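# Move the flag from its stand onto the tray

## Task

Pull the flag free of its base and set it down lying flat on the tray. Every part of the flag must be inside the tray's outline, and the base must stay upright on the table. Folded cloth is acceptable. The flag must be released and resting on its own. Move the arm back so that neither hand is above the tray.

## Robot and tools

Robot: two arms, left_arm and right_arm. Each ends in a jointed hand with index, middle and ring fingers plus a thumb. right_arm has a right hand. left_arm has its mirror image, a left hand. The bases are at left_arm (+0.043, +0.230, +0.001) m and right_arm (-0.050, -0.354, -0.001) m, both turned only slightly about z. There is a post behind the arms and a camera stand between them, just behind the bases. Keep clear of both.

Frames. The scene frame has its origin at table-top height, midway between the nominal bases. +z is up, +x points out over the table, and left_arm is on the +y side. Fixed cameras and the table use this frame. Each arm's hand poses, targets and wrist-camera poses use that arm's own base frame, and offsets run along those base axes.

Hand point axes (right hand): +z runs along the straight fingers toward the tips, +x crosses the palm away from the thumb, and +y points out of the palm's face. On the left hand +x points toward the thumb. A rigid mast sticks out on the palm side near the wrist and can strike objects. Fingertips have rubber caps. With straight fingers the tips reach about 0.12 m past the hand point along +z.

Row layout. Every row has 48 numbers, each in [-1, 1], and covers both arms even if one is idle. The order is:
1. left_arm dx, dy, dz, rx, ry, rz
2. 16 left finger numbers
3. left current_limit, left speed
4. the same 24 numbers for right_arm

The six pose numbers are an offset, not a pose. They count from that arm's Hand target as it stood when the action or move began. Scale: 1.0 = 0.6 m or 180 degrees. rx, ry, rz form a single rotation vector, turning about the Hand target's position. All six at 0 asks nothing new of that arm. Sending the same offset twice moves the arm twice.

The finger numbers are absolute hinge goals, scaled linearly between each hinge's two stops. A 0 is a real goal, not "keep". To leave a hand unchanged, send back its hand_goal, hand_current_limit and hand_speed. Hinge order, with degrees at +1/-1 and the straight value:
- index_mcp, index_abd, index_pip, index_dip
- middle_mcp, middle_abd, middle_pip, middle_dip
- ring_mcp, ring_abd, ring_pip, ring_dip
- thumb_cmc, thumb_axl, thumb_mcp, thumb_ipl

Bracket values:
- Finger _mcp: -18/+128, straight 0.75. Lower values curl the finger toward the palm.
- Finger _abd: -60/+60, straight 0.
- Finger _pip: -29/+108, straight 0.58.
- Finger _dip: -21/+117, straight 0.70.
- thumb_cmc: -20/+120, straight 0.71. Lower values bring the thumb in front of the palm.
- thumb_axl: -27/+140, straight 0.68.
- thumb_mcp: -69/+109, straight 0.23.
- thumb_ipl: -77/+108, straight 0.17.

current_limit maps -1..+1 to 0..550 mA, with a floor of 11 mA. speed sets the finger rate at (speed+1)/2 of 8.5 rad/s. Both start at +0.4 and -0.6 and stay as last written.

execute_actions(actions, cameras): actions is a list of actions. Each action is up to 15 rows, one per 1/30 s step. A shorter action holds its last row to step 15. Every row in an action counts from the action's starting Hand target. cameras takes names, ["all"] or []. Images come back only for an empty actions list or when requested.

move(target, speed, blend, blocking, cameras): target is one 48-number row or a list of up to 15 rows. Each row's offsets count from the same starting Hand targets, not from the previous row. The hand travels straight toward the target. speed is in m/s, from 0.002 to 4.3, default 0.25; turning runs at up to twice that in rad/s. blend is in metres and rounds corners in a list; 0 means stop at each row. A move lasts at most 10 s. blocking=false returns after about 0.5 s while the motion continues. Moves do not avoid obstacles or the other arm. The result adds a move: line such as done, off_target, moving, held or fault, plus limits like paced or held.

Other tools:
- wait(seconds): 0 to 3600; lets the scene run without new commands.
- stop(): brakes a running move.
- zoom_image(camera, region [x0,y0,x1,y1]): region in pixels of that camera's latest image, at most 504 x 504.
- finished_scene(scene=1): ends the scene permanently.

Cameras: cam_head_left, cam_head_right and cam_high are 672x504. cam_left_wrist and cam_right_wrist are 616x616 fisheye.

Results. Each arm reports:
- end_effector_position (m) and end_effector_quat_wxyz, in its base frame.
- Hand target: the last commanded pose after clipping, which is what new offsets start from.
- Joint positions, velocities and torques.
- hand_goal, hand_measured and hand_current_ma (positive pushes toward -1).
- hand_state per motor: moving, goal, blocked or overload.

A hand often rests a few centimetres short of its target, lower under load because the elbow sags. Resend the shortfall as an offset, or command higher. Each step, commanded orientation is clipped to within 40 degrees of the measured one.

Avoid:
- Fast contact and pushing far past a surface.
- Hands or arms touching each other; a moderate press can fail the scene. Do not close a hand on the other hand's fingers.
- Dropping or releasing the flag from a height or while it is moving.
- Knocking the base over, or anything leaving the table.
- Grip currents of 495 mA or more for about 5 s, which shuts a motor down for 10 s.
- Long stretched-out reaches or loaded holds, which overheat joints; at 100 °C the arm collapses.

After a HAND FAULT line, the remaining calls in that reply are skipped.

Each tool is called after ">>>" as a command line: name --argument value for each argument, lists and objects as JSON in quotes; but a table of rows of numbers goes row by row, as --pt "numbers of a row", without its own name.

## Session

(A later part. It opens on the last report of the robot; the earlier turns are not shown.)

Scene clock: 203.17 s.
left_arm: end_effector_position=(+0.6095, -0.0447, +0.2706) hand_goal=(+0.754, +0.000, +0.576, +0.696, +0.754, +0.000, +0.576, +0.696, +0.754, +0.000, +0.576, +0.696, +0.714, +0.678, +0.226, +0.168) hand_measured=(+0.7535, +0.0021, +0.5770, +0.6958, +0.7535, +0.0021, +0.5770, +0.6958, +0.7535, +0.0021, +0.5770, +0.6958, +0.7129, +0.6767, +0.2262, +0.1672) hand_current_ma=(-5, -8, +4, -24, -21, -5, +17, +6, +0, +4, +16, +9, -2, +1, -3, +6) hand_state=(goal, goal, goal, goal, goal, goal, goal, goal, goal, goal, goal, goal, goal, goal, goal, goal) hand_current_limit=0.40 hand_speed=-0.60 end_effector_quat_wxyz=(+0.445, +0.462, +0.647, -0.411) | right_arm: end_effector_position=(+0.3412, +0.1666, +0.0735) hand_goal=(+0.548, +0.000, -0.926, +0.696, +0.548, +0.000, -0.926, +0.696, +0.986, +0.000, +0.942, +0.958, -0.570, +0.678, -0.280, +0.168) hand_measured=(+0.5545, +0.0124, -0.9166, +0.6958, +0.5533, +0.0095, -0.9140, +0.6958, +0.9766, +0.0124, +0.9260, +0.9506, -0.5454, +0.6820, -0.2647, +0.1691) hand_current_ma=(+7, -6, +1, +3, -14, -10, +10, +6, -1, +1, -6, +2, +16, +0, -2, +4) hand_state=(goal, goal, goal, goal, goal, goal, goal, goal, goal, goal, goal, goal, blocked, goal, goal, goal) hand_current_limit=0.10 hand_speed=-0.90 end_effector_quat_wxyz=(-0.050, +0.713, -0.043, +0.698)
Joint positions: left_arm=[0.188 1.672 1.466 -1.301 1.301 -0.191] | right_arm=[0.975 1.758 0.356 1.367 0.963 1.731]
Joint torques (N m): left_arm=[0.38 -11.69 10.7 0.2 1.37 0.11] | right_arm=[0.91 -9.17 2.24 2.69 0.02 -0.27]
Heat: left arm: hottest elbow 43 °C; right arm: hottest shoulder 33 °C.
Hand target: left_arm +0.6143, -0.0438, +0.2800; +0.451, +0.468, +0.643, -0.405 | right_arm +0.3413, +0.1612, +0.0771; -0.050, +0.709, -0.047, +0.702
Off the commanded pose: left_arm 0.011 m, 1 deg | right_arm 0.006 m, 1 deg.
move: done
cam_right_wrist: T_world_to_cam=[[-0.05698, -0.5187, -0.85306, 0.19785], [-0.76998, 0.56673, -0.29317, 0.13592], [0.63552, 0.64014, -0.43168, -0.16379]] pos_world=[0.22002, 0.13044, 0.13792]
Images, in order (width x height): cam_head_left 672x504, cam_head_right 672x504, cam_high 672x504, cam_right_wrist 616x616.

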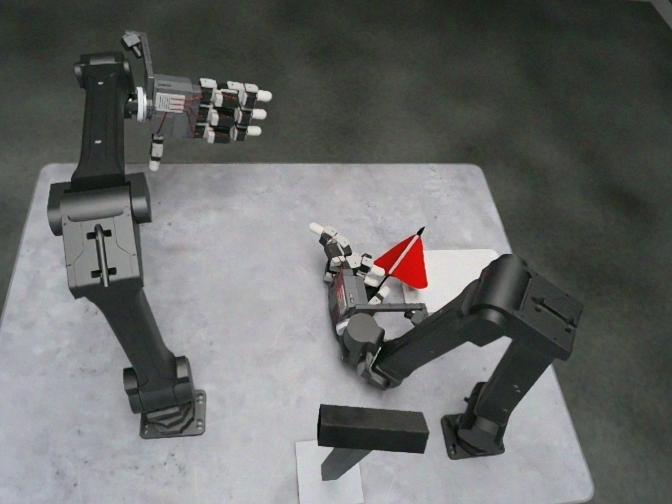

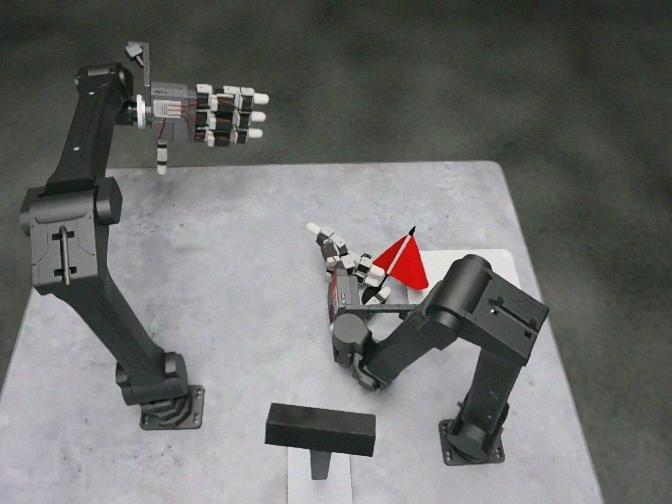

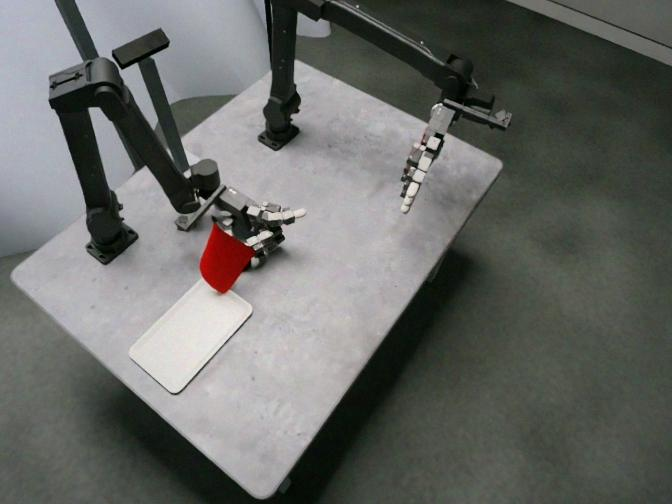

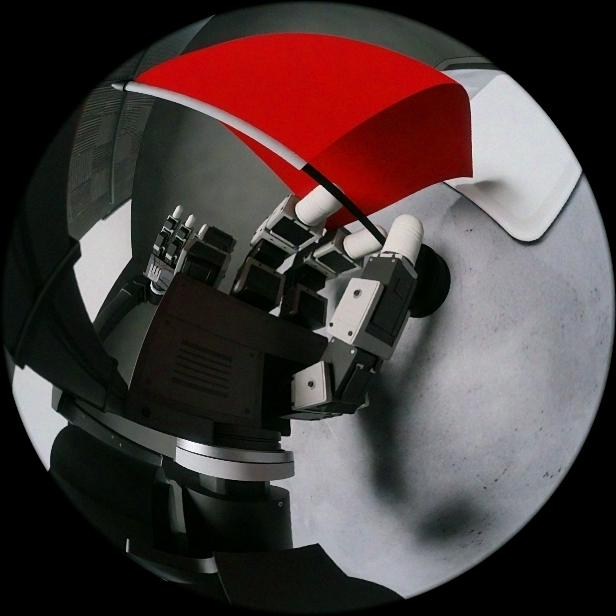

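>>> move --target '[0,0,0,0,0,0,0.754,0,0.576,0.696,0.754,0,0.576,0.696,0.754,0,0.576,0.696,0.714,0.678,0.226,0.168,0.4,-0.6, 0,0,0,0,0,0,0.44,0,-0.92,0.696,0.44,0,-0.92,0.696,0.986,0,0.942,0.957,-0.571,0.678,-0.32,0.168,0.1,-0.92]' --cameras '["cam_head_left","cam_high","cam_head_right","cam_right_wrist"]'

>>> zoom_image --camera "cam_right_wrist" --region '[230, 60, 530, 300]'

>>> zoom_image --camera "cam_head_left" --region '[330, 230, 430, 315]'

>>> zoom_image --camera "cam_head_right" --region '[330, 230, 430, 315]'

Scene clock: 208.73 s.
left_arm: end_effector_position=(+0.6095, -0.0447, +0.2706) hand_goal=(+0.754, +0.000, +0.576, +0.696, +0.754, +0.000, +0.576, +0.696, +0.754, +0.000, +0.576, +0.696, +0.714, +0.678, +0.226, +0.168) hand_measured=(+0.7535, +0.0021, +0.5770, +0.6971, +0.7535, +0.0021, +0.5770, +0.6971, +0.7535, +0.0021, +0.5770, +0.6958, +0.7142, +0.6777, +0.2252, +0.1672) hand_current_ma=(-3, -5, +15, -16, +10, +6, +8, +2, +0, +4, +6, +4, -10, -11, -5, +14) hand_state=(goal, goal, goal, goal, goal, goal, goal, goal, goal, goal, goal, goal, goal, goal, goal, goal) hand_current_limit=0.40 hand_speed=-0.60 end_effector_quat_wxyz=(+0.445, +0.462, +0.647, -0.411) | right_arm: end_effector_position=(+0.3412, +0.1665, +0.0735) hand_goal=(+0.440, +0.000, -0.920, +0.696, +0.440, +0.000, -0.920, +0.696, +0.986, +0.000, +0.942, +0.958, -0.570, +0.678, -0.320, +0.168) hand_measured=(+0.4773, +0.0109, -0.9102, +0.6958, +0.4761, +0.0109, -0.9140, +0.6971, +0.9766, +0.0139, +0.9260, +0.9506, -0.5441, +0.6841, -0.2914, +0.1757) hand_current_ma=(+11, -16, +1, +11, +14, -3, +8, +12, -8, +2, +2, -4, +16, -8, +10, +8) hand_state=(blocked, goal, goal, goal, blocked, goal, goal, goal, goal, goal, goal, goal, blocked, goal, blocked, goal) hand_current_limit=0.10 hand_speed=-0.92 end_effector_quat_wxyz=(-0.050, +0.713, -0.043, +0.698)
Joint positions: left_arm=[0.188 1.672 1.466 -1.301 1.301 -0.191] | right_arm=[0.975 1.758 0.356 1.367 0.963 1.73]
Joint torques (N m): left_arm=[0.32 -11.69 10.69 0.21 1.37 0.11] | right_arm=[0.97 -9.17 2.21 2.67 0.02 -0.27]
Heat: left arm: hottest elbow 43 °C; right arm: hottest shoulder 33 °C.
Hand target: left_arm +0.6143, -0.0438, +0.2800; +0.451, +0.468, +0.643, -0.405 | right_arm +0.3413, +0.1612, +0.0771; -0.050, +0.709, -0.047, +0.702
Off the commanded pose: left_arm 0.011 m, 1 deg | right_arm 0.006 m, 1 deg.
move: done
cam_right_wrist: T_world_to_cam=[[-0.057, -0.51932, -0.85268, 0.19789], [-0.76999, 0.56651, -0.29356, 0.13601], [0.6355, 0.63982, -0.43216, -0.16368]] pos_world=[0.22002, 0.13044, 0.13792]
Images, in order (width x height): cam_head_left 672x504, cam_head_right 672x504, cam_high 672x504, cam_right_wrist 616x616.

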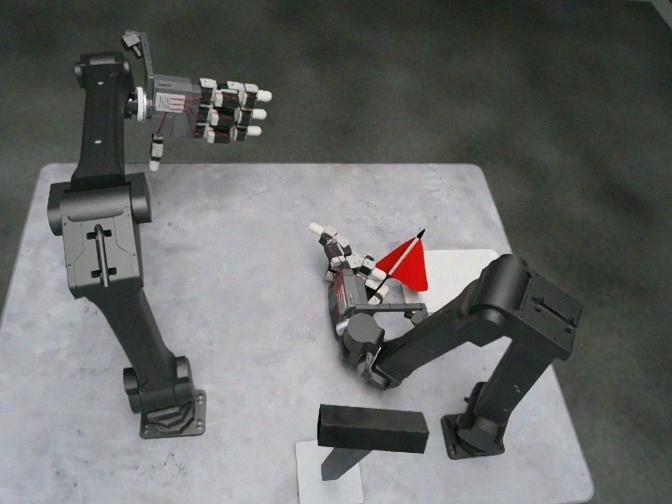

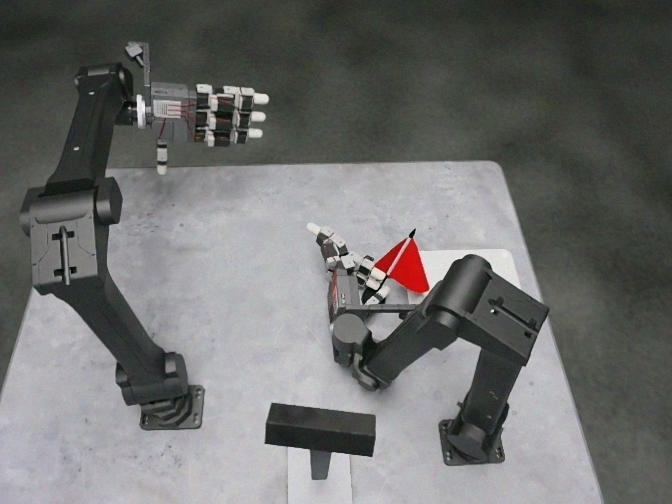

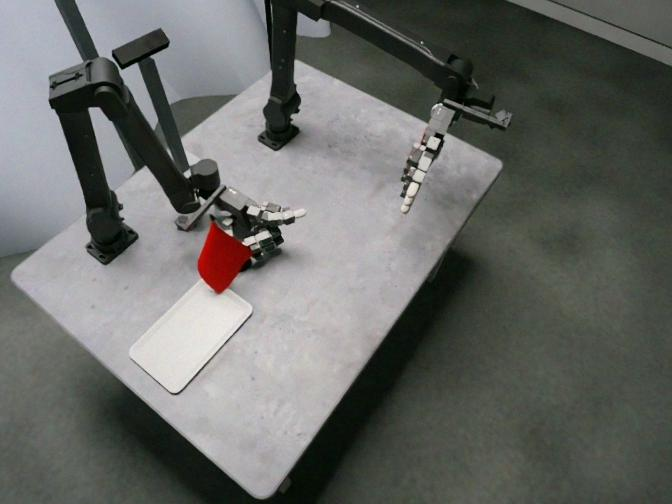

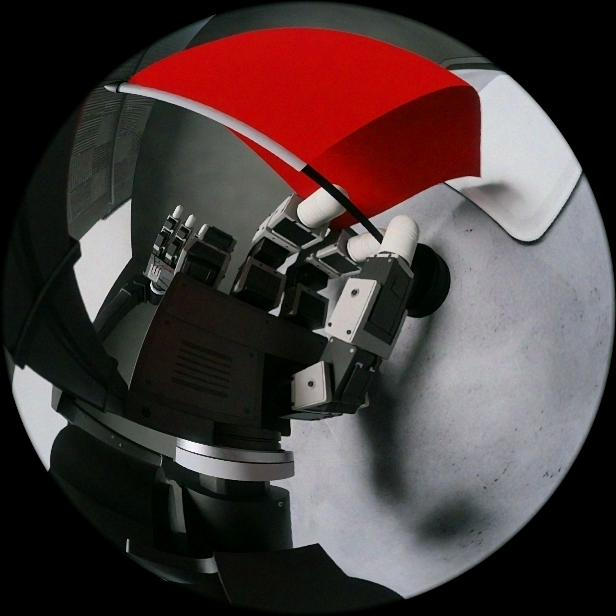

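Scaled by 1.680 from the camera's image (finer frame: 880x880).

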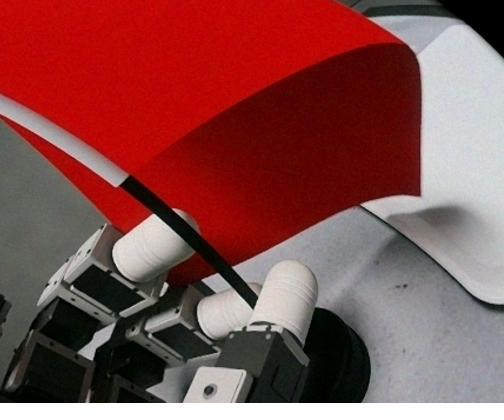

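Scaled by 5.040 from the camera's image (finer frame: 960x720).

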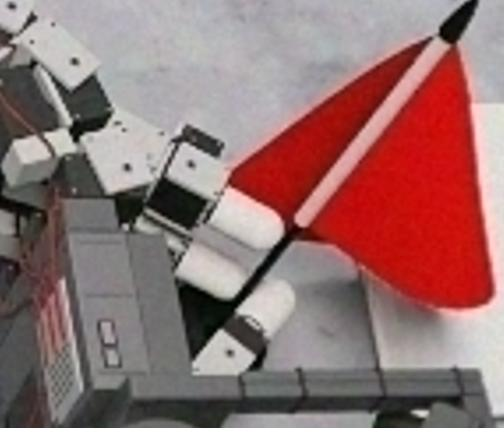

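Scaled by 5.040 from the camera's image (finer frame: 960x720).

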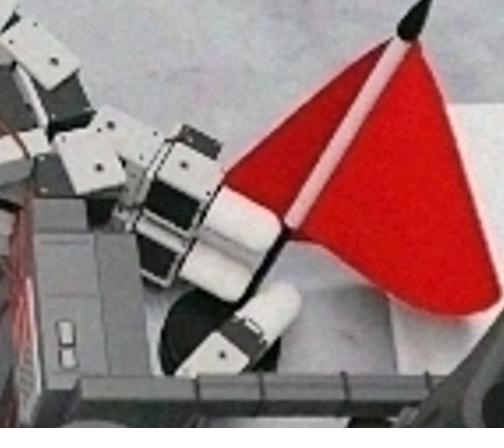

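>>> move --target '[0,0,0,0,0,0,0.754,0,0.576,0.696,0.754,0,0.576,0.696,0.754,0,0.576,0.696,0.714,0.678,0.226,0.168,0.4,-0.6, 0,0,0,0,0,0,0.34,0,-0.92,0.696,0.34,0,-0.92,0.696,0.986,0,0.942,0.957,-0.571,0.678,-0.37,0.168,0.2,-0.92]' --cameras '["cam_head_left","cam_right_wrist"]'

>>> zoom_image --camera "cam_right_wrist" --region '[230, 60, 530, 300]'

>>> zoom_image --camera "cam_head_left" --region '[330, 220, 450, 320]'

Scene clock: 214.13 s.
left_arm: end_effector_position=(+0.6095, -0.0447, +0.2706) hand_goal=(+0.754, +0.000, +0.576, +0.696, +0.754, +0.000, +0.576, +0.696, +0.754, +0.000, +0.576, +0.696, +0.714, +0.678, +0.226, +0.168) hand_measured=(+0.7535, +0.0021, +0.5770, +0.6958, +0.7535, +0.0021, +0.5770, +0.6958, +0.7535, +0.0021, +0.5770, +0.6958, +0.7142, +0.6767, +0.2262, +0.1681) hand_current_ma=(+17, -12, +1, -2, +12, +6, +6, +12, -15, +15, +13, +12, +6, -1, -14, +16) hand_state=(goal, goal, goal, goal, goal, goal, goal, goal, goal, goal, goal, goal, goal, goal, goal, goal) hand_current_limit=0.40 hand_speed=-0.60 end_effector_quat_wxyz=(+0.445, +0.462, +0.647, -0.411) | right_arm: end_effector_position=(+0.3412, +0.1665, +0.0736) hand_goal=(+0.340, +0.000, -0.920, +0.696, +0.340, +0.000, -0.920, +0.696, +0.986, +0.000, +0.942, +0.958, -0.570, +0.678, -0.370, +0.168) hand_measured=(+0.4556, +0.0124, -0.9115, +0.6971, +0.4170, +0.0095, -0.9063, +0.6983, +0.9754, +0.0139, +0.9273, +0.9493, -0.5429, +0.6851, -0.2835, +0.1938) hand_current_ma=(+48, -12, +8, +11, +25, -2, +16, -5, -12, +3, +3, +2, +25, -4, +29, +5) hand_state=(blocked, goal, goal, goal, blocked, goal, goal, goal, goal, goal, goal, goal, blocked, goal, blocked, blocked) hand_current_limit=0.20 hand_speed=-0.92 end_effector_quat_wxyz=(-0.049, +0.713, -0.042, +0.698)
Joint positions: left_arm=[0.188 1.672 1.466 -1.301 1.301 -0.191] | right_arm=[0.975 1.758 0.356 1.367 0.963 1.729]
Joint torques (N m): left_arm=[0.32 -11.63 10.67 0.2 1.37 0.11] | right_arm=[0.91 -9.17 2.21 2.66 0.02 -0.27]
Heat: left arm: hottest elbow 43 °C; right arm: hottest shoulder 33 °C.
Hand target: left_arm +0.6143, -0.0438, +0.2800; +0.451, +0.468, +0.643, -0.405 | right_arm +0.3413, +0.1612, +0.0771; -0.050, +0.709, -0.047, +0.702
Off the commanded pose: left_arm 0.011 m, 1 deg | right_arm 0.006 m, 1 deg.
move: done
cam_right_wrist: T_world_to_cam=[[-0.05691, -0.52032, -0.85207, 0.19809], [-0.76999, 0.56614, -0.29429, 0.13621], [0.63551, 0.63934, -0.43286, -0.16344]] pos_world=[0.22002, 0.13045, 0.13813]

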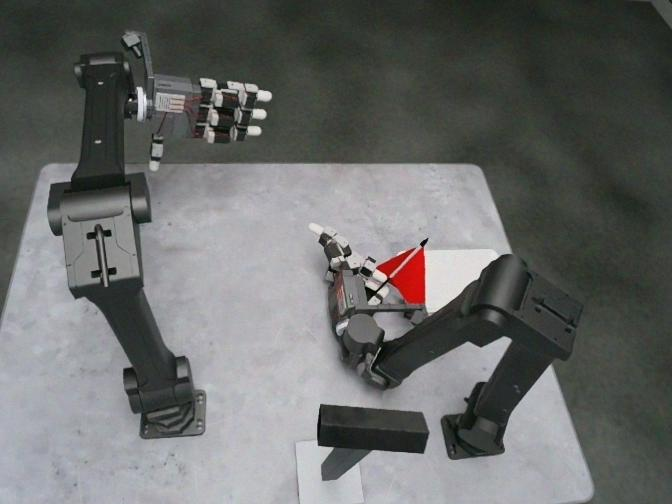

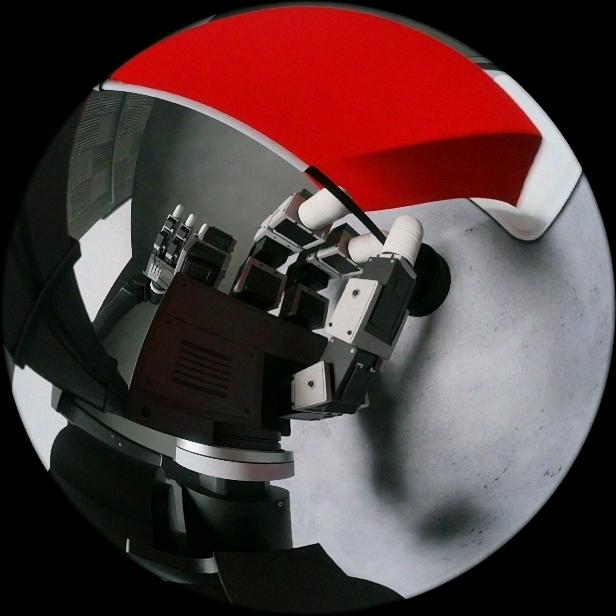

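Scaled by 1.680 from the camera's image (finer frame: 880x880).

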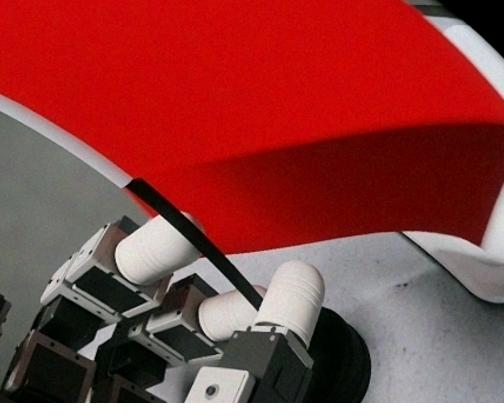

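Scaled by 4.200 from the camera's image (finer frame: 960x720).

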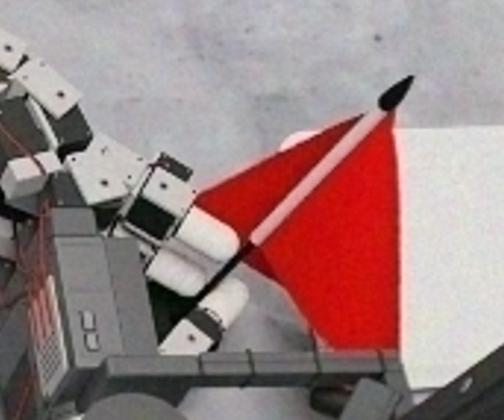

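>>> move --target '[0,0,0,0,0,0,0.754,0,0.576,0.696,0.754,0,0.576,0.696,0.754,0,0.576,0.696,0.714,0.678,0.226,0.168,0.4,-0.6, 0,0,0,0,0,0,0.34,0,-0.92,0.696,0.5,0,-0.92,0.696,0.986,0,0.942,0.957,-0.571,0.678,-0.37,0.168,0.2,-0.92]' --cameras '["cam_head_left","cam_right_wrist","cam_high"]'

>>> zoom_image --camera "cam_right_wrist" --region '[230, 60, 530, 300]'

>>> zoom_image --camera "cam_head_left" --region '[330, 220, 450, 320]'

>>> zoom_image --camera "cam_high" --region '[180, 160, 320, 300]'

Scene clock: 222.50 s.
left_arm: end_effector_position=(+0.6095, -0.0447, +0.2706) hand_goal=(+0.754, +0.000, +0.576, +0.696, +0.754, +0.000, +0.576, +0.696, +0.754, +0.000, +0.576, +0.696, +0.714, +0.678, +0.226, +0.168) hand_measured=(+0.7535, +0.0036, +0.5770, +0.6958, +0.7535, +0.0021, +0.5770, +0.6971, +0.7523, +0.0021, +0.5770, +0.6958, +0.7142, +0.6767, +0.2262, +0.1672) hand_current_ma=(+18, -17, +5, -20, +0, -3, -11, -7, -4, +4, +5, -3, -11, -9, -10, +6) hand_state=(goal, goal, goal, goal, goal, goal, goal, goal, goal, goal, goal, goal, goal, goal, goal, goal) hand_current_limit=0.40 hand_speed=-0.60 end_effector_quat_wxyz=(+0.445, +0.462, +0.647, -0.411) | right_arm: end_effector_position=(+0.3412, +0.1665, +0.0736) hand_goal=(+0.340, +0.000, -0.920, +0.696, +0.500, +0.000, -0.920, +0.696, +0.986, +0.000, +0.942, +0.958, -0.570, +0.678, -0.370, +0.168) hand_measured=(+0.4556, +0.0109, -0.9076, +0.6958, +0.4821, +0.0109, -0.9063, +0.6983, +0.9766, +0.0139, +0.9260, +0.9506, -0.5441, +0.6862, -0.2835, +0.1929) hand_current_ma=(+54, -6, +5, +7, -10, -13, +15, +4, -8, -1, -10, -3, +11, +0, +34, +11) hand_state=(blocked, goal, goal, goal, goal, goal, goal, goal, goal, goal, goal, goal, blocked, goal, blocked, blocked) hand_current_limit=0.20 hand_speed=-0.92 end_effector_quat_wxyz=(-0.049, +0.713, -0.042, +0.698)
Joint positions: left_arm=[0.188 1.672 1.466 -1.301 1.301 -0.191] | right_arm=[0.975 1.758 0.356 1.367 0.963 1.729]
Joint torques (N m): left_arm=[0.38 -11.75 10.67 0.2 1.37 0.11] | right_arm=[0.91 -9.17 2.22 2.67 0.03 -0.26]
Heat: left arm: hottest elbow 43 °C; right arm: hottest shoulder 33 °C.
Hand target: left_arm +0.6143, -0.0438, +0.2800; +0.451, +0.468, +0.643, -0.405 | right_arm +0.3413, +0.1612, +0.0771; -0.050, +0.709, -0.047, +0.702
Off the commanded pose: left_arm 0.011 m, 1 deg | right_arm 0.006 m, 1 deg.
move: done
cam_right_wrist: T_world_to_cam=[[-0.05697, -0.52068, -0.85185, 0.19817], [-0.76999, 0.56603, -0.29449, 0.1362], [0.63551, 0.63914, -0.43316, -0.16343]] pos_world=[0.22002, 0.13055, 0.13813]
Images, in order (width x height): cam_head_left 672x504, cam_high 672x504, cam_right_wrist 616x616.

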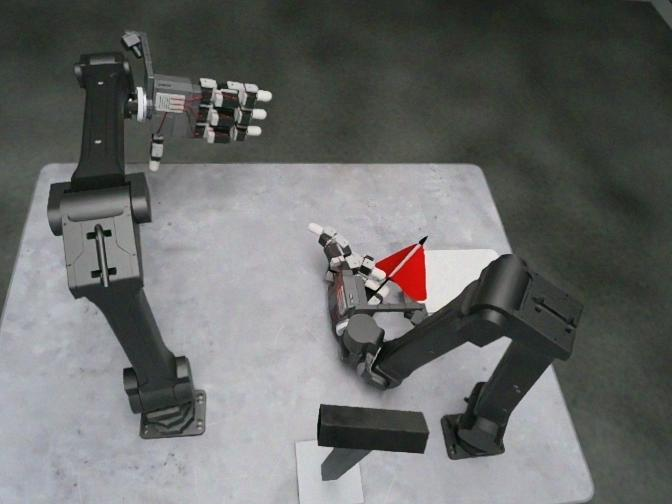

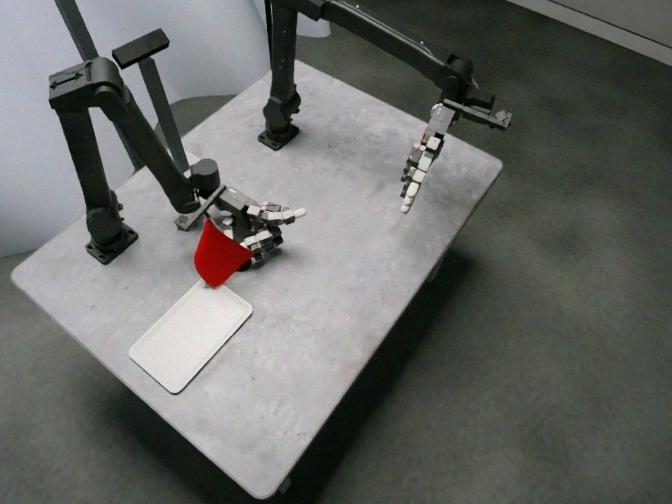

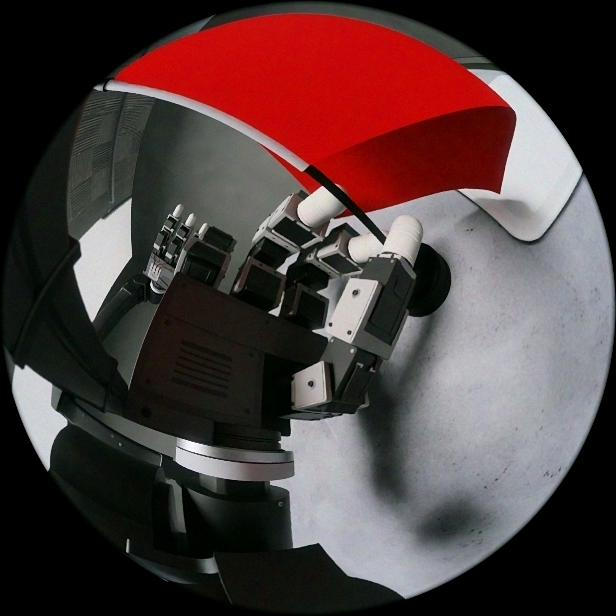

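Scaled by 1.680 from the camera's image (finer frame: 880x880).

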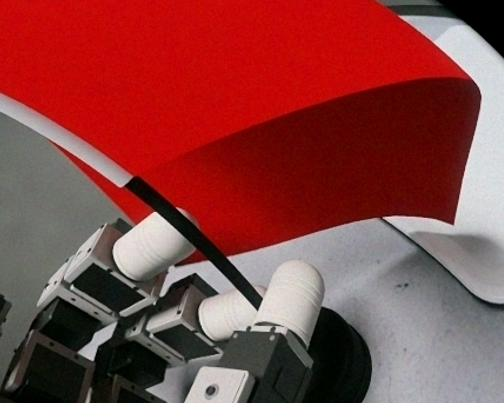

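Scaled by 4.200 from the camera's image (finer frame: 960x720).

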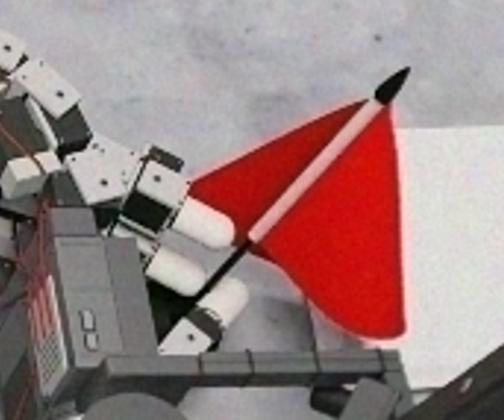

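Scaled by 3.600 from the camera's image (finer frame: 960x720).

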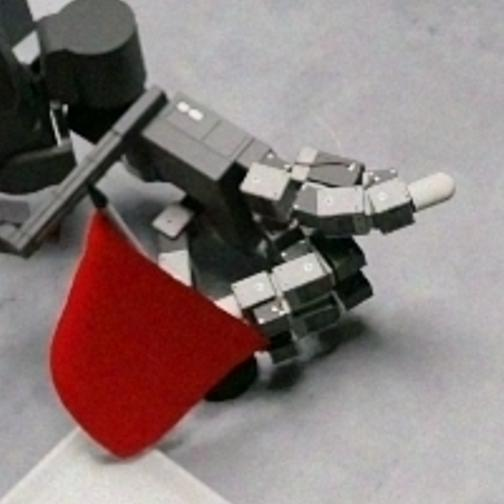

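>>> move --pt "0 0 0 0 0 0 0.754 0 0.576 0.696 0.754 0 0.576 0.696 0.754 0 0.576 0.696 0.714 0.678 0.226 0.168 0.4 -0.6 0 0 0 0 0 0 0.58 0 -0.92 0.696 0.58 0 -0.92 0.696 0.986 0 0.942 0.957 -0.571 0.678 -0.22 0.168 0.2 -0.92" --pt "0 0 0 0 0 0 0.754 0 0.576 0.696 0.754 0 0.576 0.696 0.754 0 0.576 0.696 0.714 0.678 0.226 0.168 0.4 -0.6 0 0 0 0 0 0 0.58 0 -0.92 0.696 0.58 0 -0.92 0.696 0.986 0 0.942 0.957 -0.69 0.678 -0.22 0.168 0.2 -0.9" --cameras '["cam_head_left","cam_right_wrist","cam_head_right"]'

>>> zoom_image --camera "cam_right_wrist" --region '[230, 60, 530, 300]'

>>> zoom_image --camera "cam_head_left" --region '[330, 220, 450, 320]'

>>> zoom_image --camera "cam_head_right" --region '[330, 220, 450, 320]'

Scene clock: 234.87 s.
left_arm: end_effector_position=(+0.6095, -0.0447, +0.2706) hand_goal=(+0.754, +0.000, +0.576, +0.696, +0.754, +0.000, +0.576, +0.696, +0.754, +0.000, +0.576, +0.696, +0.714, +0.678, +0.226, +0.168) hand_measured=(+0.7523, +0.0036, +0.5770, +0.6958, +0.7547, +0.0021, +0.5770, +0.6958, +0.7523, +0.0021, +0.5757, +0.6958, +0.7142, +0.6767, +0.2262, +0.1681) hand_current_ma=(+5, -5, -8, -9, +1, +12, +22, +11, -6, +13, +14, +3, -8, +5, +2, +2) hand_state=(goal, goal, goal, goal, goal, goal, goal, goal, goal, goal, goal, goal, goal, goal, goal, goal) hand_current_limit=0.40 hand_speed=-0.60 end_effector_quat_wxyz=(+0.445, +0.462, +0.647, -0.411) | right_arm: end_effector_position=(+0.3412, +0.1665, +0.0738) hand_goal=(+0.580, +0.000, -0.920, +0.696, +0.580, +0.000, -0.920, +0.696, +0.986, +0.000, +0.942, +0.958, -0.690, +0.678, -0.220, +0.168) hand_measured=(+0.5569, +0.0109, -0.9076, +0.6958, +0.5605, +0.0095, -0.9063, +0.6983, +0.9754, +0.0124, +0.9260, +0.9506, -0.6069, +0.6862, -0.2281, +0.1786) hand_current_ma=(+0, -6, +5, -1, -21, -14, +14, +2, -24, +0, -1, -4, +37, -10, -8, +8) hand_state=(blocked, goal, goal, goal, goal, goal, goal, goal, goal, goal, goal, goal, blocked, goal, goal, goal) hand_current_limit=0.20 hand_speed=-0.90 end_effector_quat_wxyz=(-0.050, +0.713, -0.042, +0.698)
Joint positions: left_arm=[0.188 1.672 1.466 -1.301 1.301 -0.191] | right_arm=[0.975 1.758 0.356 1.368 0.963 1.729]
Joint torques (N m): left_arm=[0.38 -11.69 10.67 0.2 1.37 0.11] | right_arm=[0.91 -9.23 2.22 2.63 0.03 -0.25]
Heat: left arm: hottest elbow 43 °C; right arm: hottest shoulder 33 °C.
Hand target: left_arm +0.6143, -0.0438, +0.2800; +0.451, +0.468, +0.643, -0.405 | right_arm +0.3413, +0.1612, +0.0771; -0.050, +0.709, -0.047, +0.702
Off the commanded pose: left_arm 0.011 m, 1 deg | right_arm 0.006 m, 1 deg.
move: done
cam_right_wrist: T_world_to_cam=[[-0.05633, -0.5198, -0.85243, 0.19794], [-0.7698, 0.5663, -0.29445, 0.13617], [0.63579, 0.63962, -0.43205, -0.16365]] pos_world=[0.22002, 0.13045, 0.13813]
Images, in order (width x height): cam_head_left 672x504, cam_head_right 672x504, cam_right_wrist 616x616.

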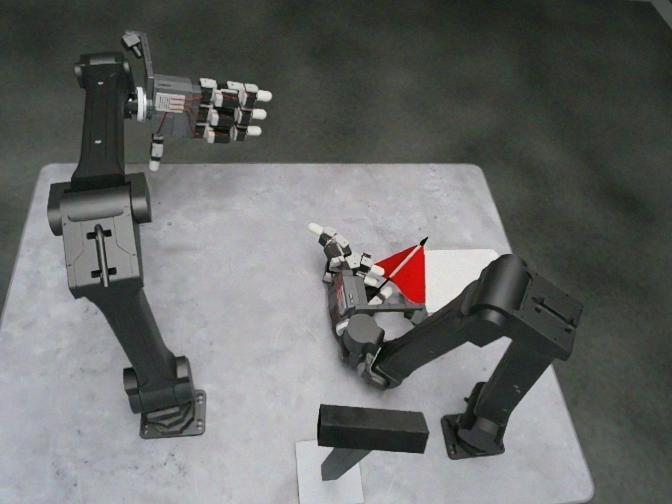

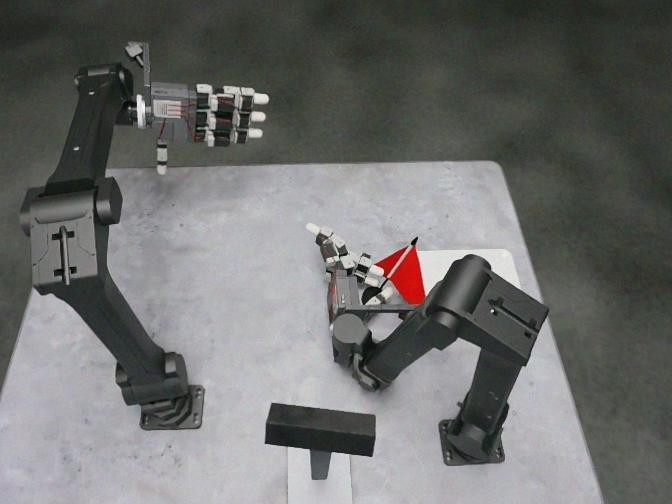

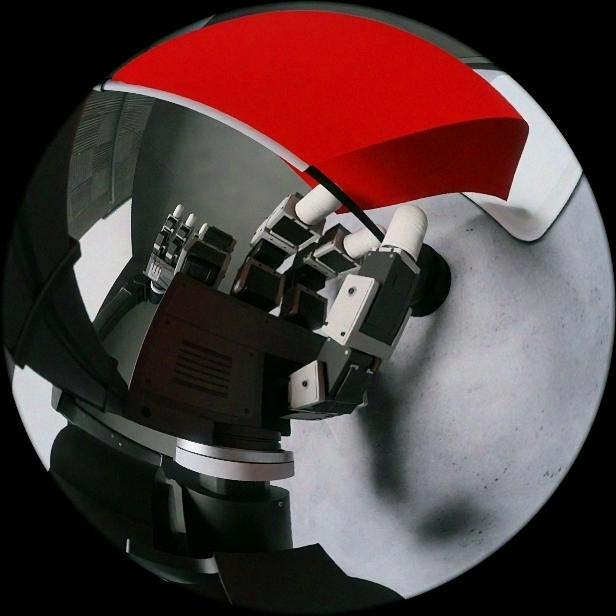

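Scaled by 1.680 from the camera's image (finer frame: 880x880).

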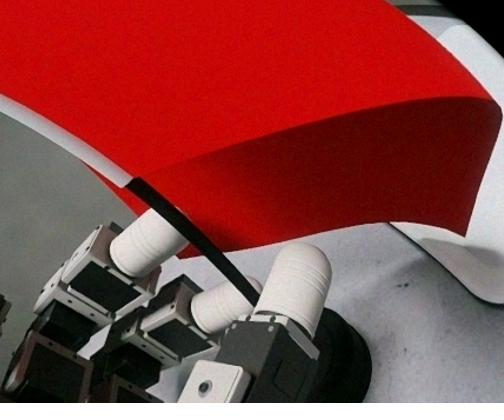

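Scaled by 4.200 from the camera's image (finer frame: 960x720).

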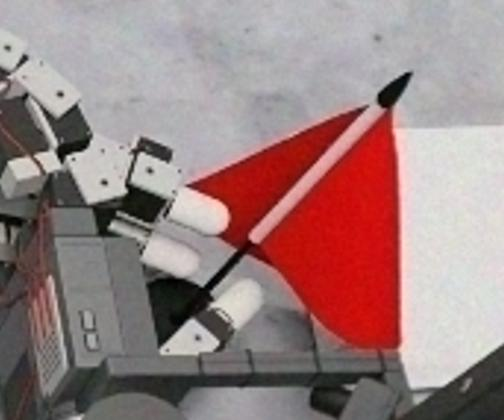

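Scaled by 4.200 from the camera's image (finer frame: 960x720).

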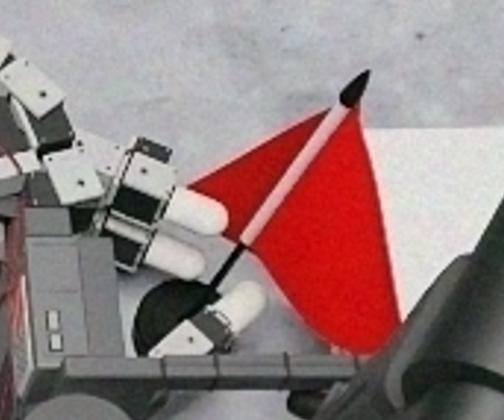

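>>> move --pt "0 0 0 0 0 0 0.754 0 0.576 0.696 0.754 0 0.576 0.696 0.754 0 0.576 0.696 0.714 0.678 0.226 0.168 0.4 -0.6 0 0 0 0 0 0 0.58 0 -0.92 0.696 0.58 0 -0.92 0.696 0.986 0 0.942 0.957 -0.76 0.678 -0.22 0.168 0.2 -0.92" --pt "0 0 0 0 0 0 0.754 0 0.576 0.696 0.754 0 0.576 0.696 0.754 0 0.576 0.696 0.714 0.678 0.226 0.168 0.4 -0.6 0 0 0 0 0 0 0.40 0 -0.92 0.696 0.42 0 -0.92 0.696 0.986 0 0.942 0.957 -0.76 0.678 -0.32 0.168 0.2 -0.92" --cameras '["cam_head_left","cam_right_wrist","cam_head_right"]'

>>> zoom_image --camera "cam_right_wrist" --region '[230, 60, 530, 300]'

>>> zoom_image --camera "cam_head_left" --region '[330, 220, 450, 320]'

>>> zoom_image --camera "cam_head_right" --region '[330, 220, 450, 320]'

Scene clock: 255.30 s.
left_arm: end_effector_position=(+0.6095, -0.0447, +0.2706) hand_goal=(+0.754, +0.000, +0.576, +0.696, +0.754, +0.000, +0.576, +0.696, +0.754, +0.000, +0.576, +0.696, +0.714, +0.678, +0.226, +0.168) hand_measured=(+0.7535, +0.0021, +0.5770, +0.6958, +0.7547, +0.0021, +0.5770, +0.6958, +0.7535, +0.0036, +0.5770, +0.6958, +0.7154, +0.6767, +0.2262, +0.1672) hand_current_ma=(+4, -22, +2, +6, -5, +15, +10, +12, +6, +2, +20, +25, +2, -1, -10, +12) hand_state=(goal, goal, goal, goal, goal, goal, goal, goal, goal, goal, goal, goal, goal, goal, goal, goal) hand_current_limit=0.40 hand_speed=-0.60 end_effector_quat_wxyz=(+0.445, +0.462, +0.647, -0.411) | right_arm: end_effector_position=(+0.3413, +0.1666, +0.0738) hand_goal=(+0.400, +0.000, -0.920, +0.696, +0.420, +0.000, -0.920, +0.696, +0.986, +0.000, +0.942, +0.958, -0.760, +0.678, -0.320, +0.168) hand_measured=(+0.4701, +0.0124, -0.9076, +0.6958, +0.4689, +0.0095, -0.9050, +0.6983, +0.9754, +0.0139, +0.9260, +0.9493, -0.6785, +0.6862, -0.2884, +0.1795) hand_current_ma=(+28, -9, -2, +13, +13, -11, +15, +7, -7, -3, -6, +4, +27, -5, -2, +5) hand_state=(blocked, goal, goal, goal, blocked, goal, goal, goal, goal, goal, goal, goal, blocked, goal, blocked, goal) hand_current_limit=0.20 hand_speed=-0.92 end_effector_quat_wxyz=(-0.050, +0.713, -0.042, +0.698)
Joint positions: left_arm=[0.188 1.672 1.466 -1.301 1.301 -0.191] | right_arm=[0.975 1.758 0.356 1.368 0.963 1.729]
Joint torques (N m): left_arm=[0.32 -11.75 10.69 0.18 1.37 0.11] | right_arm=[0.91 -9.17 2.22 2.63 0.03 -0.26]
Heat: left arm: hottest elbow 44 °C; right arm: hottest shoulder 33 °C.
Hand target: left_arm +0.6143, -0.0438, +0.2800; +0.451, +0.468, +0.643, -0.405 | right_arm +0.3413, +0.1612, +0.0771; -0.050, +0.709, -0.047, +0.702
Off the commanded pose: left_arm 0.011 m, 1 deg | right_arm 0.006 m, 1 deg.
move: done
cam_right_wrist: T_world_to_cam=[[-0.05615, -0.51984, -0.85242, 0.19796], [-0.77003, 0.566, -0.29445, 0.13628], [0.63553, 0.63986, -0.43207, -0.16374]] pos_world=[0.22012, 0.13054, 0.13813]
Images, in order (width x height): cam_head_left 672x504, cam_head_right 672x504, cam_right_wrist 616x616.

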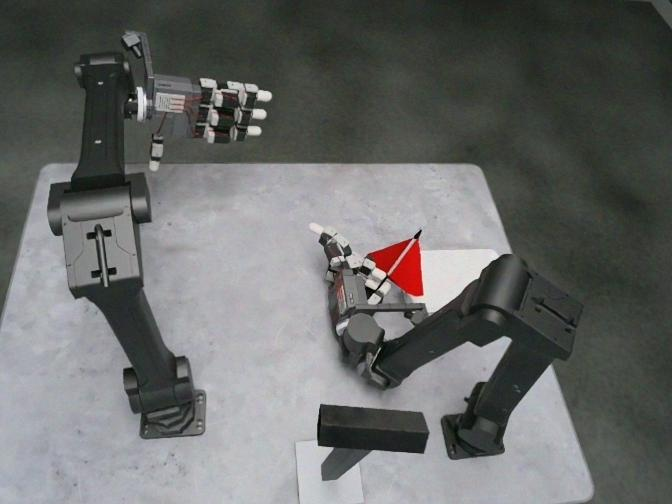

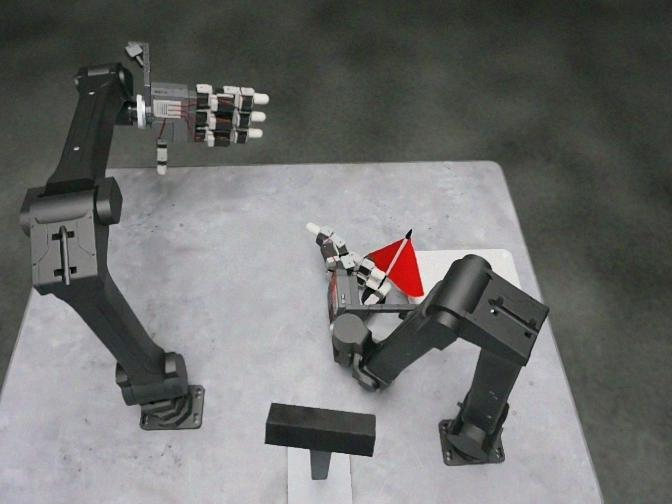

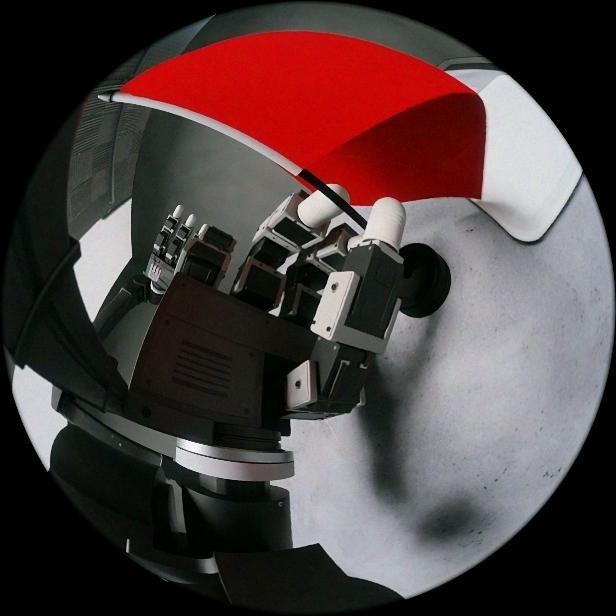

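Scaled by 1.680 from the camera's image (finer frame: 880x880).

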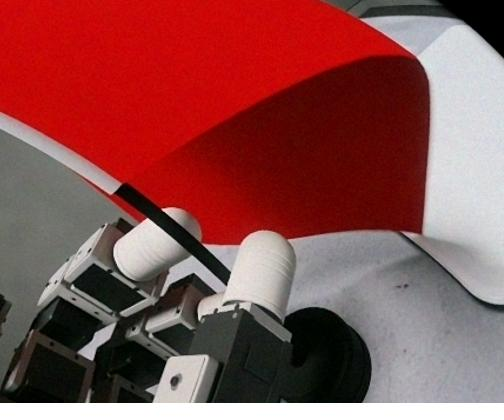

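Scaled by 4.200 from the camera's image (finer frame: 960x720).

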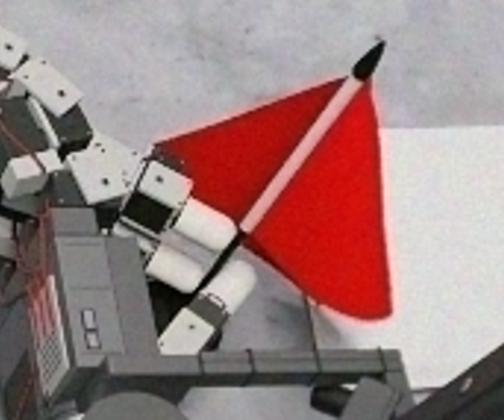

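Scaled by 4.200 from the camera's image (finer frame: 960x720).

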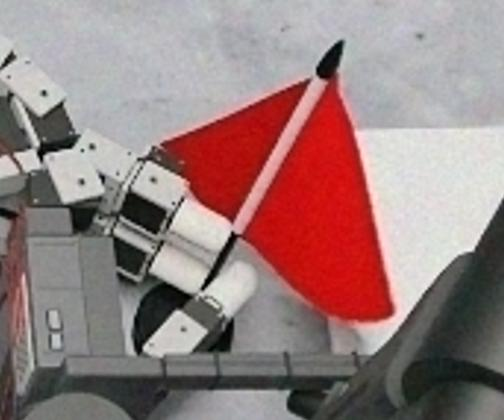

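>>> move --pt "0 0 0 0 0 0 0.754 0 0.576 0.696 0.754 0 0.576 0.696 0.754 0 0.576 0.696 0.714 0.678 0.226 0.168 0.4 -0.6 0 0 0 0 0 0 0.32 0 -0.92 0.696 0.35 0 -0.92 0.696 0.986 0 0.942 0.957 -0.76 0.678 -0.38 0.168 0.2 -0.92" --cameras '["cam_head_left","cam_right_wrist","cam_head_right"]'

>>> zoom_image --camera "cam_right_wrist" --region '[230, 60, 530, 300]'

>>> zoom_image --camera "cam_head_left" --region '[330, 220, 450, 320]'

>>> zoom_image --camera "cam_head_right" --region '[330, 220, 450, 320]'

Scene clock: 263.17 s.
left_arm: end_effector_position=(+0.6095, -0.0447, +0.2706) hand_goal=(+0.754, +0.000, +0.576, +0.696, +0.754, +0.000, +0.576, +0.696, +0.754, +0.000, +0.576, +0.696, +0.714, +0.678, +0.226, +0.168) hand_measured=(+0.7535, +0.0036, +0.5770, +0.6958, +0.7523, +0.0007, +0.5770, +0.6958, +0.7535, +0.0036, +0.5770, +0.6958, +0.7142, +0.6777, +0.2262, +0.1681) hand_current_ma=(+9, -6, -1, -7, +4, +13, +0, +25, -5, +26, +18, -10, +3, +6, +2, +18) hand_state=(goal, goal, goal, goal, goal, goal, goal, goal, goal, goal, goal, goal, goal, goal, goal, goal) hand_current_limit=0.40 hand_speed=-0.60 end_effector_quat_wxyz=(+0.445, +0.462, +0.647, -0.411) | right_arm: end_effector_position=(+0.3413, +0.1666, +0.0738) hand_goal=(+0.320, +0.000, -0.920, +0.696, +0.350, +0.000, -0.920, +0.696, +0.986, +0.000, +0.942, +0.958, -0.760, +0.678, -0.380, +0.168) hand_measured=(+0.4604, +0.0109, -0.9076, +0.6971, +0.4496, +0.0095, -0.9025, +0.6983, +0.9754, +0.0124, +0.9260, +0.9493, -0.6773, +0.6883, -0.2874, +0.1929) hand_current_ma=(+73, +1, +10, +5, +36, -2, +8, +0, -8, -7, +12, +8, +27, -7, +30, +8) hand_state=(blocked, goal, goal, goal, blocked, goal, goal, goal, goal, goal, goal, goal, blocked, goal, blocked, blocked) hand_current_limit=0.20 hand_speed=-0.92 end_effector_quat_wxyz=(-0.050, +0.713, -0.042, +0.698)
Joint positions: left_arm=[0.188 1.672 1.466 -1.301 1.301 -0.191] | right_arm=[0.975 1.758 0.356 1.368 0.963 1.729]
Joint torques (N m): left_arm=[0.32 -11.63 10.67 0.23 1.37 0.11] | right_arm=[0.91 -9.17 2.22 2.62 0.04 -0.26]
Heat: left arm: hottest elbow 44 °C; right arm: hottest shoulder 33 °C.
Hand target: left_arm +0.6143, -0.0438, +0.2800; +0.451, +0.468, +0.643, -0.405 | right_arm +0.3413, +0.1612, +0.0771; -0.050, +0.709, -0.047, +0.702
Off the commanded pose: left_arm 0.011 m, 1 deg | right_arm 0.006 m, 1 deg.
move: done
cam_right_wrist: T_world_to_cam=[[-0.05615, -0.51984, -0.85242, 0.19796], [-0.77003, 0.566, -0.29445, 0.13628], [0.63553, 0.63986, -0.43207, -0.16374]] pos_world=[0.22012, 0.13054, 0.13813]
Images, in order (width x height): cam_head_left 672x504, cam_head_right 672x504, cam_right_wrist 616x616.

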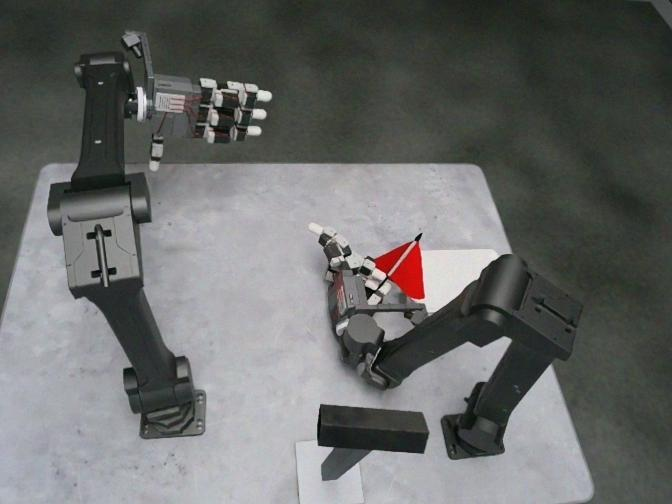

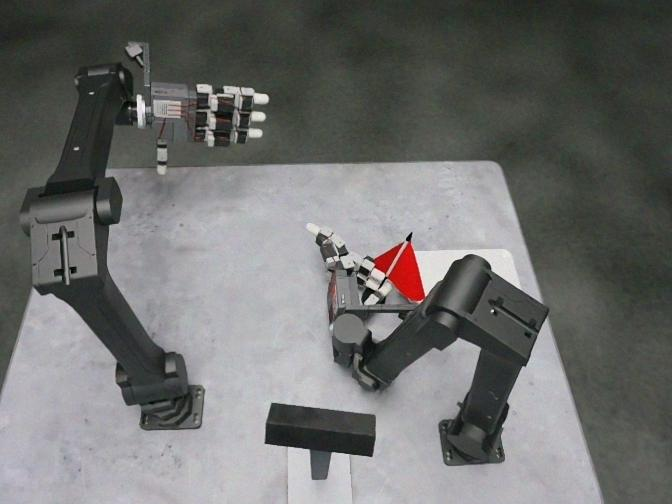

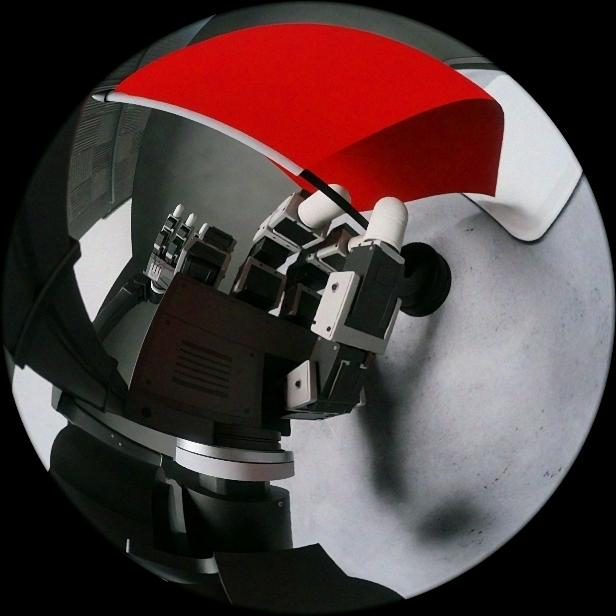

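Scaled by 1.680 from the camera's image (finer frame: 880x880).

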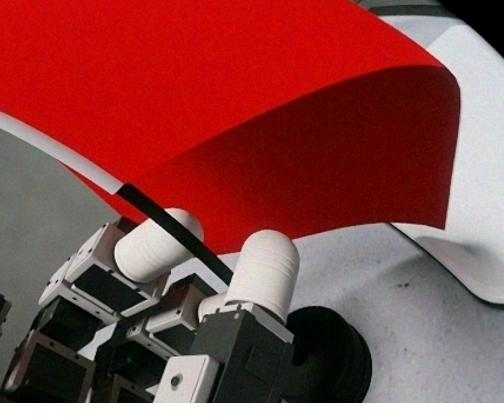

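Scaled by 4.200 from the camera's image (finer frame: 960x720).

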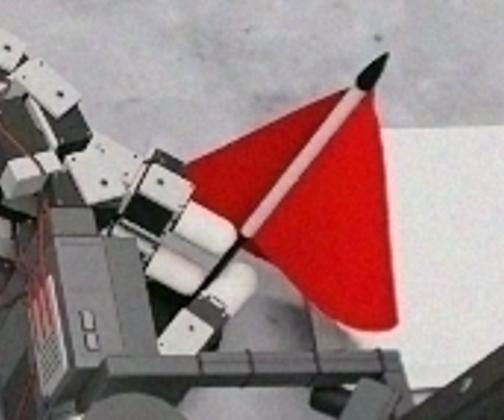

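Scaled by 4.200 from the camera's image (finer frame: 960x720).

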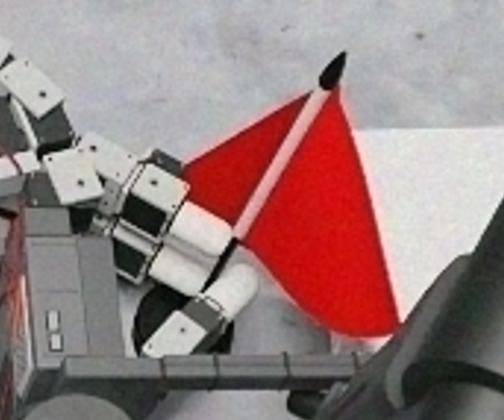

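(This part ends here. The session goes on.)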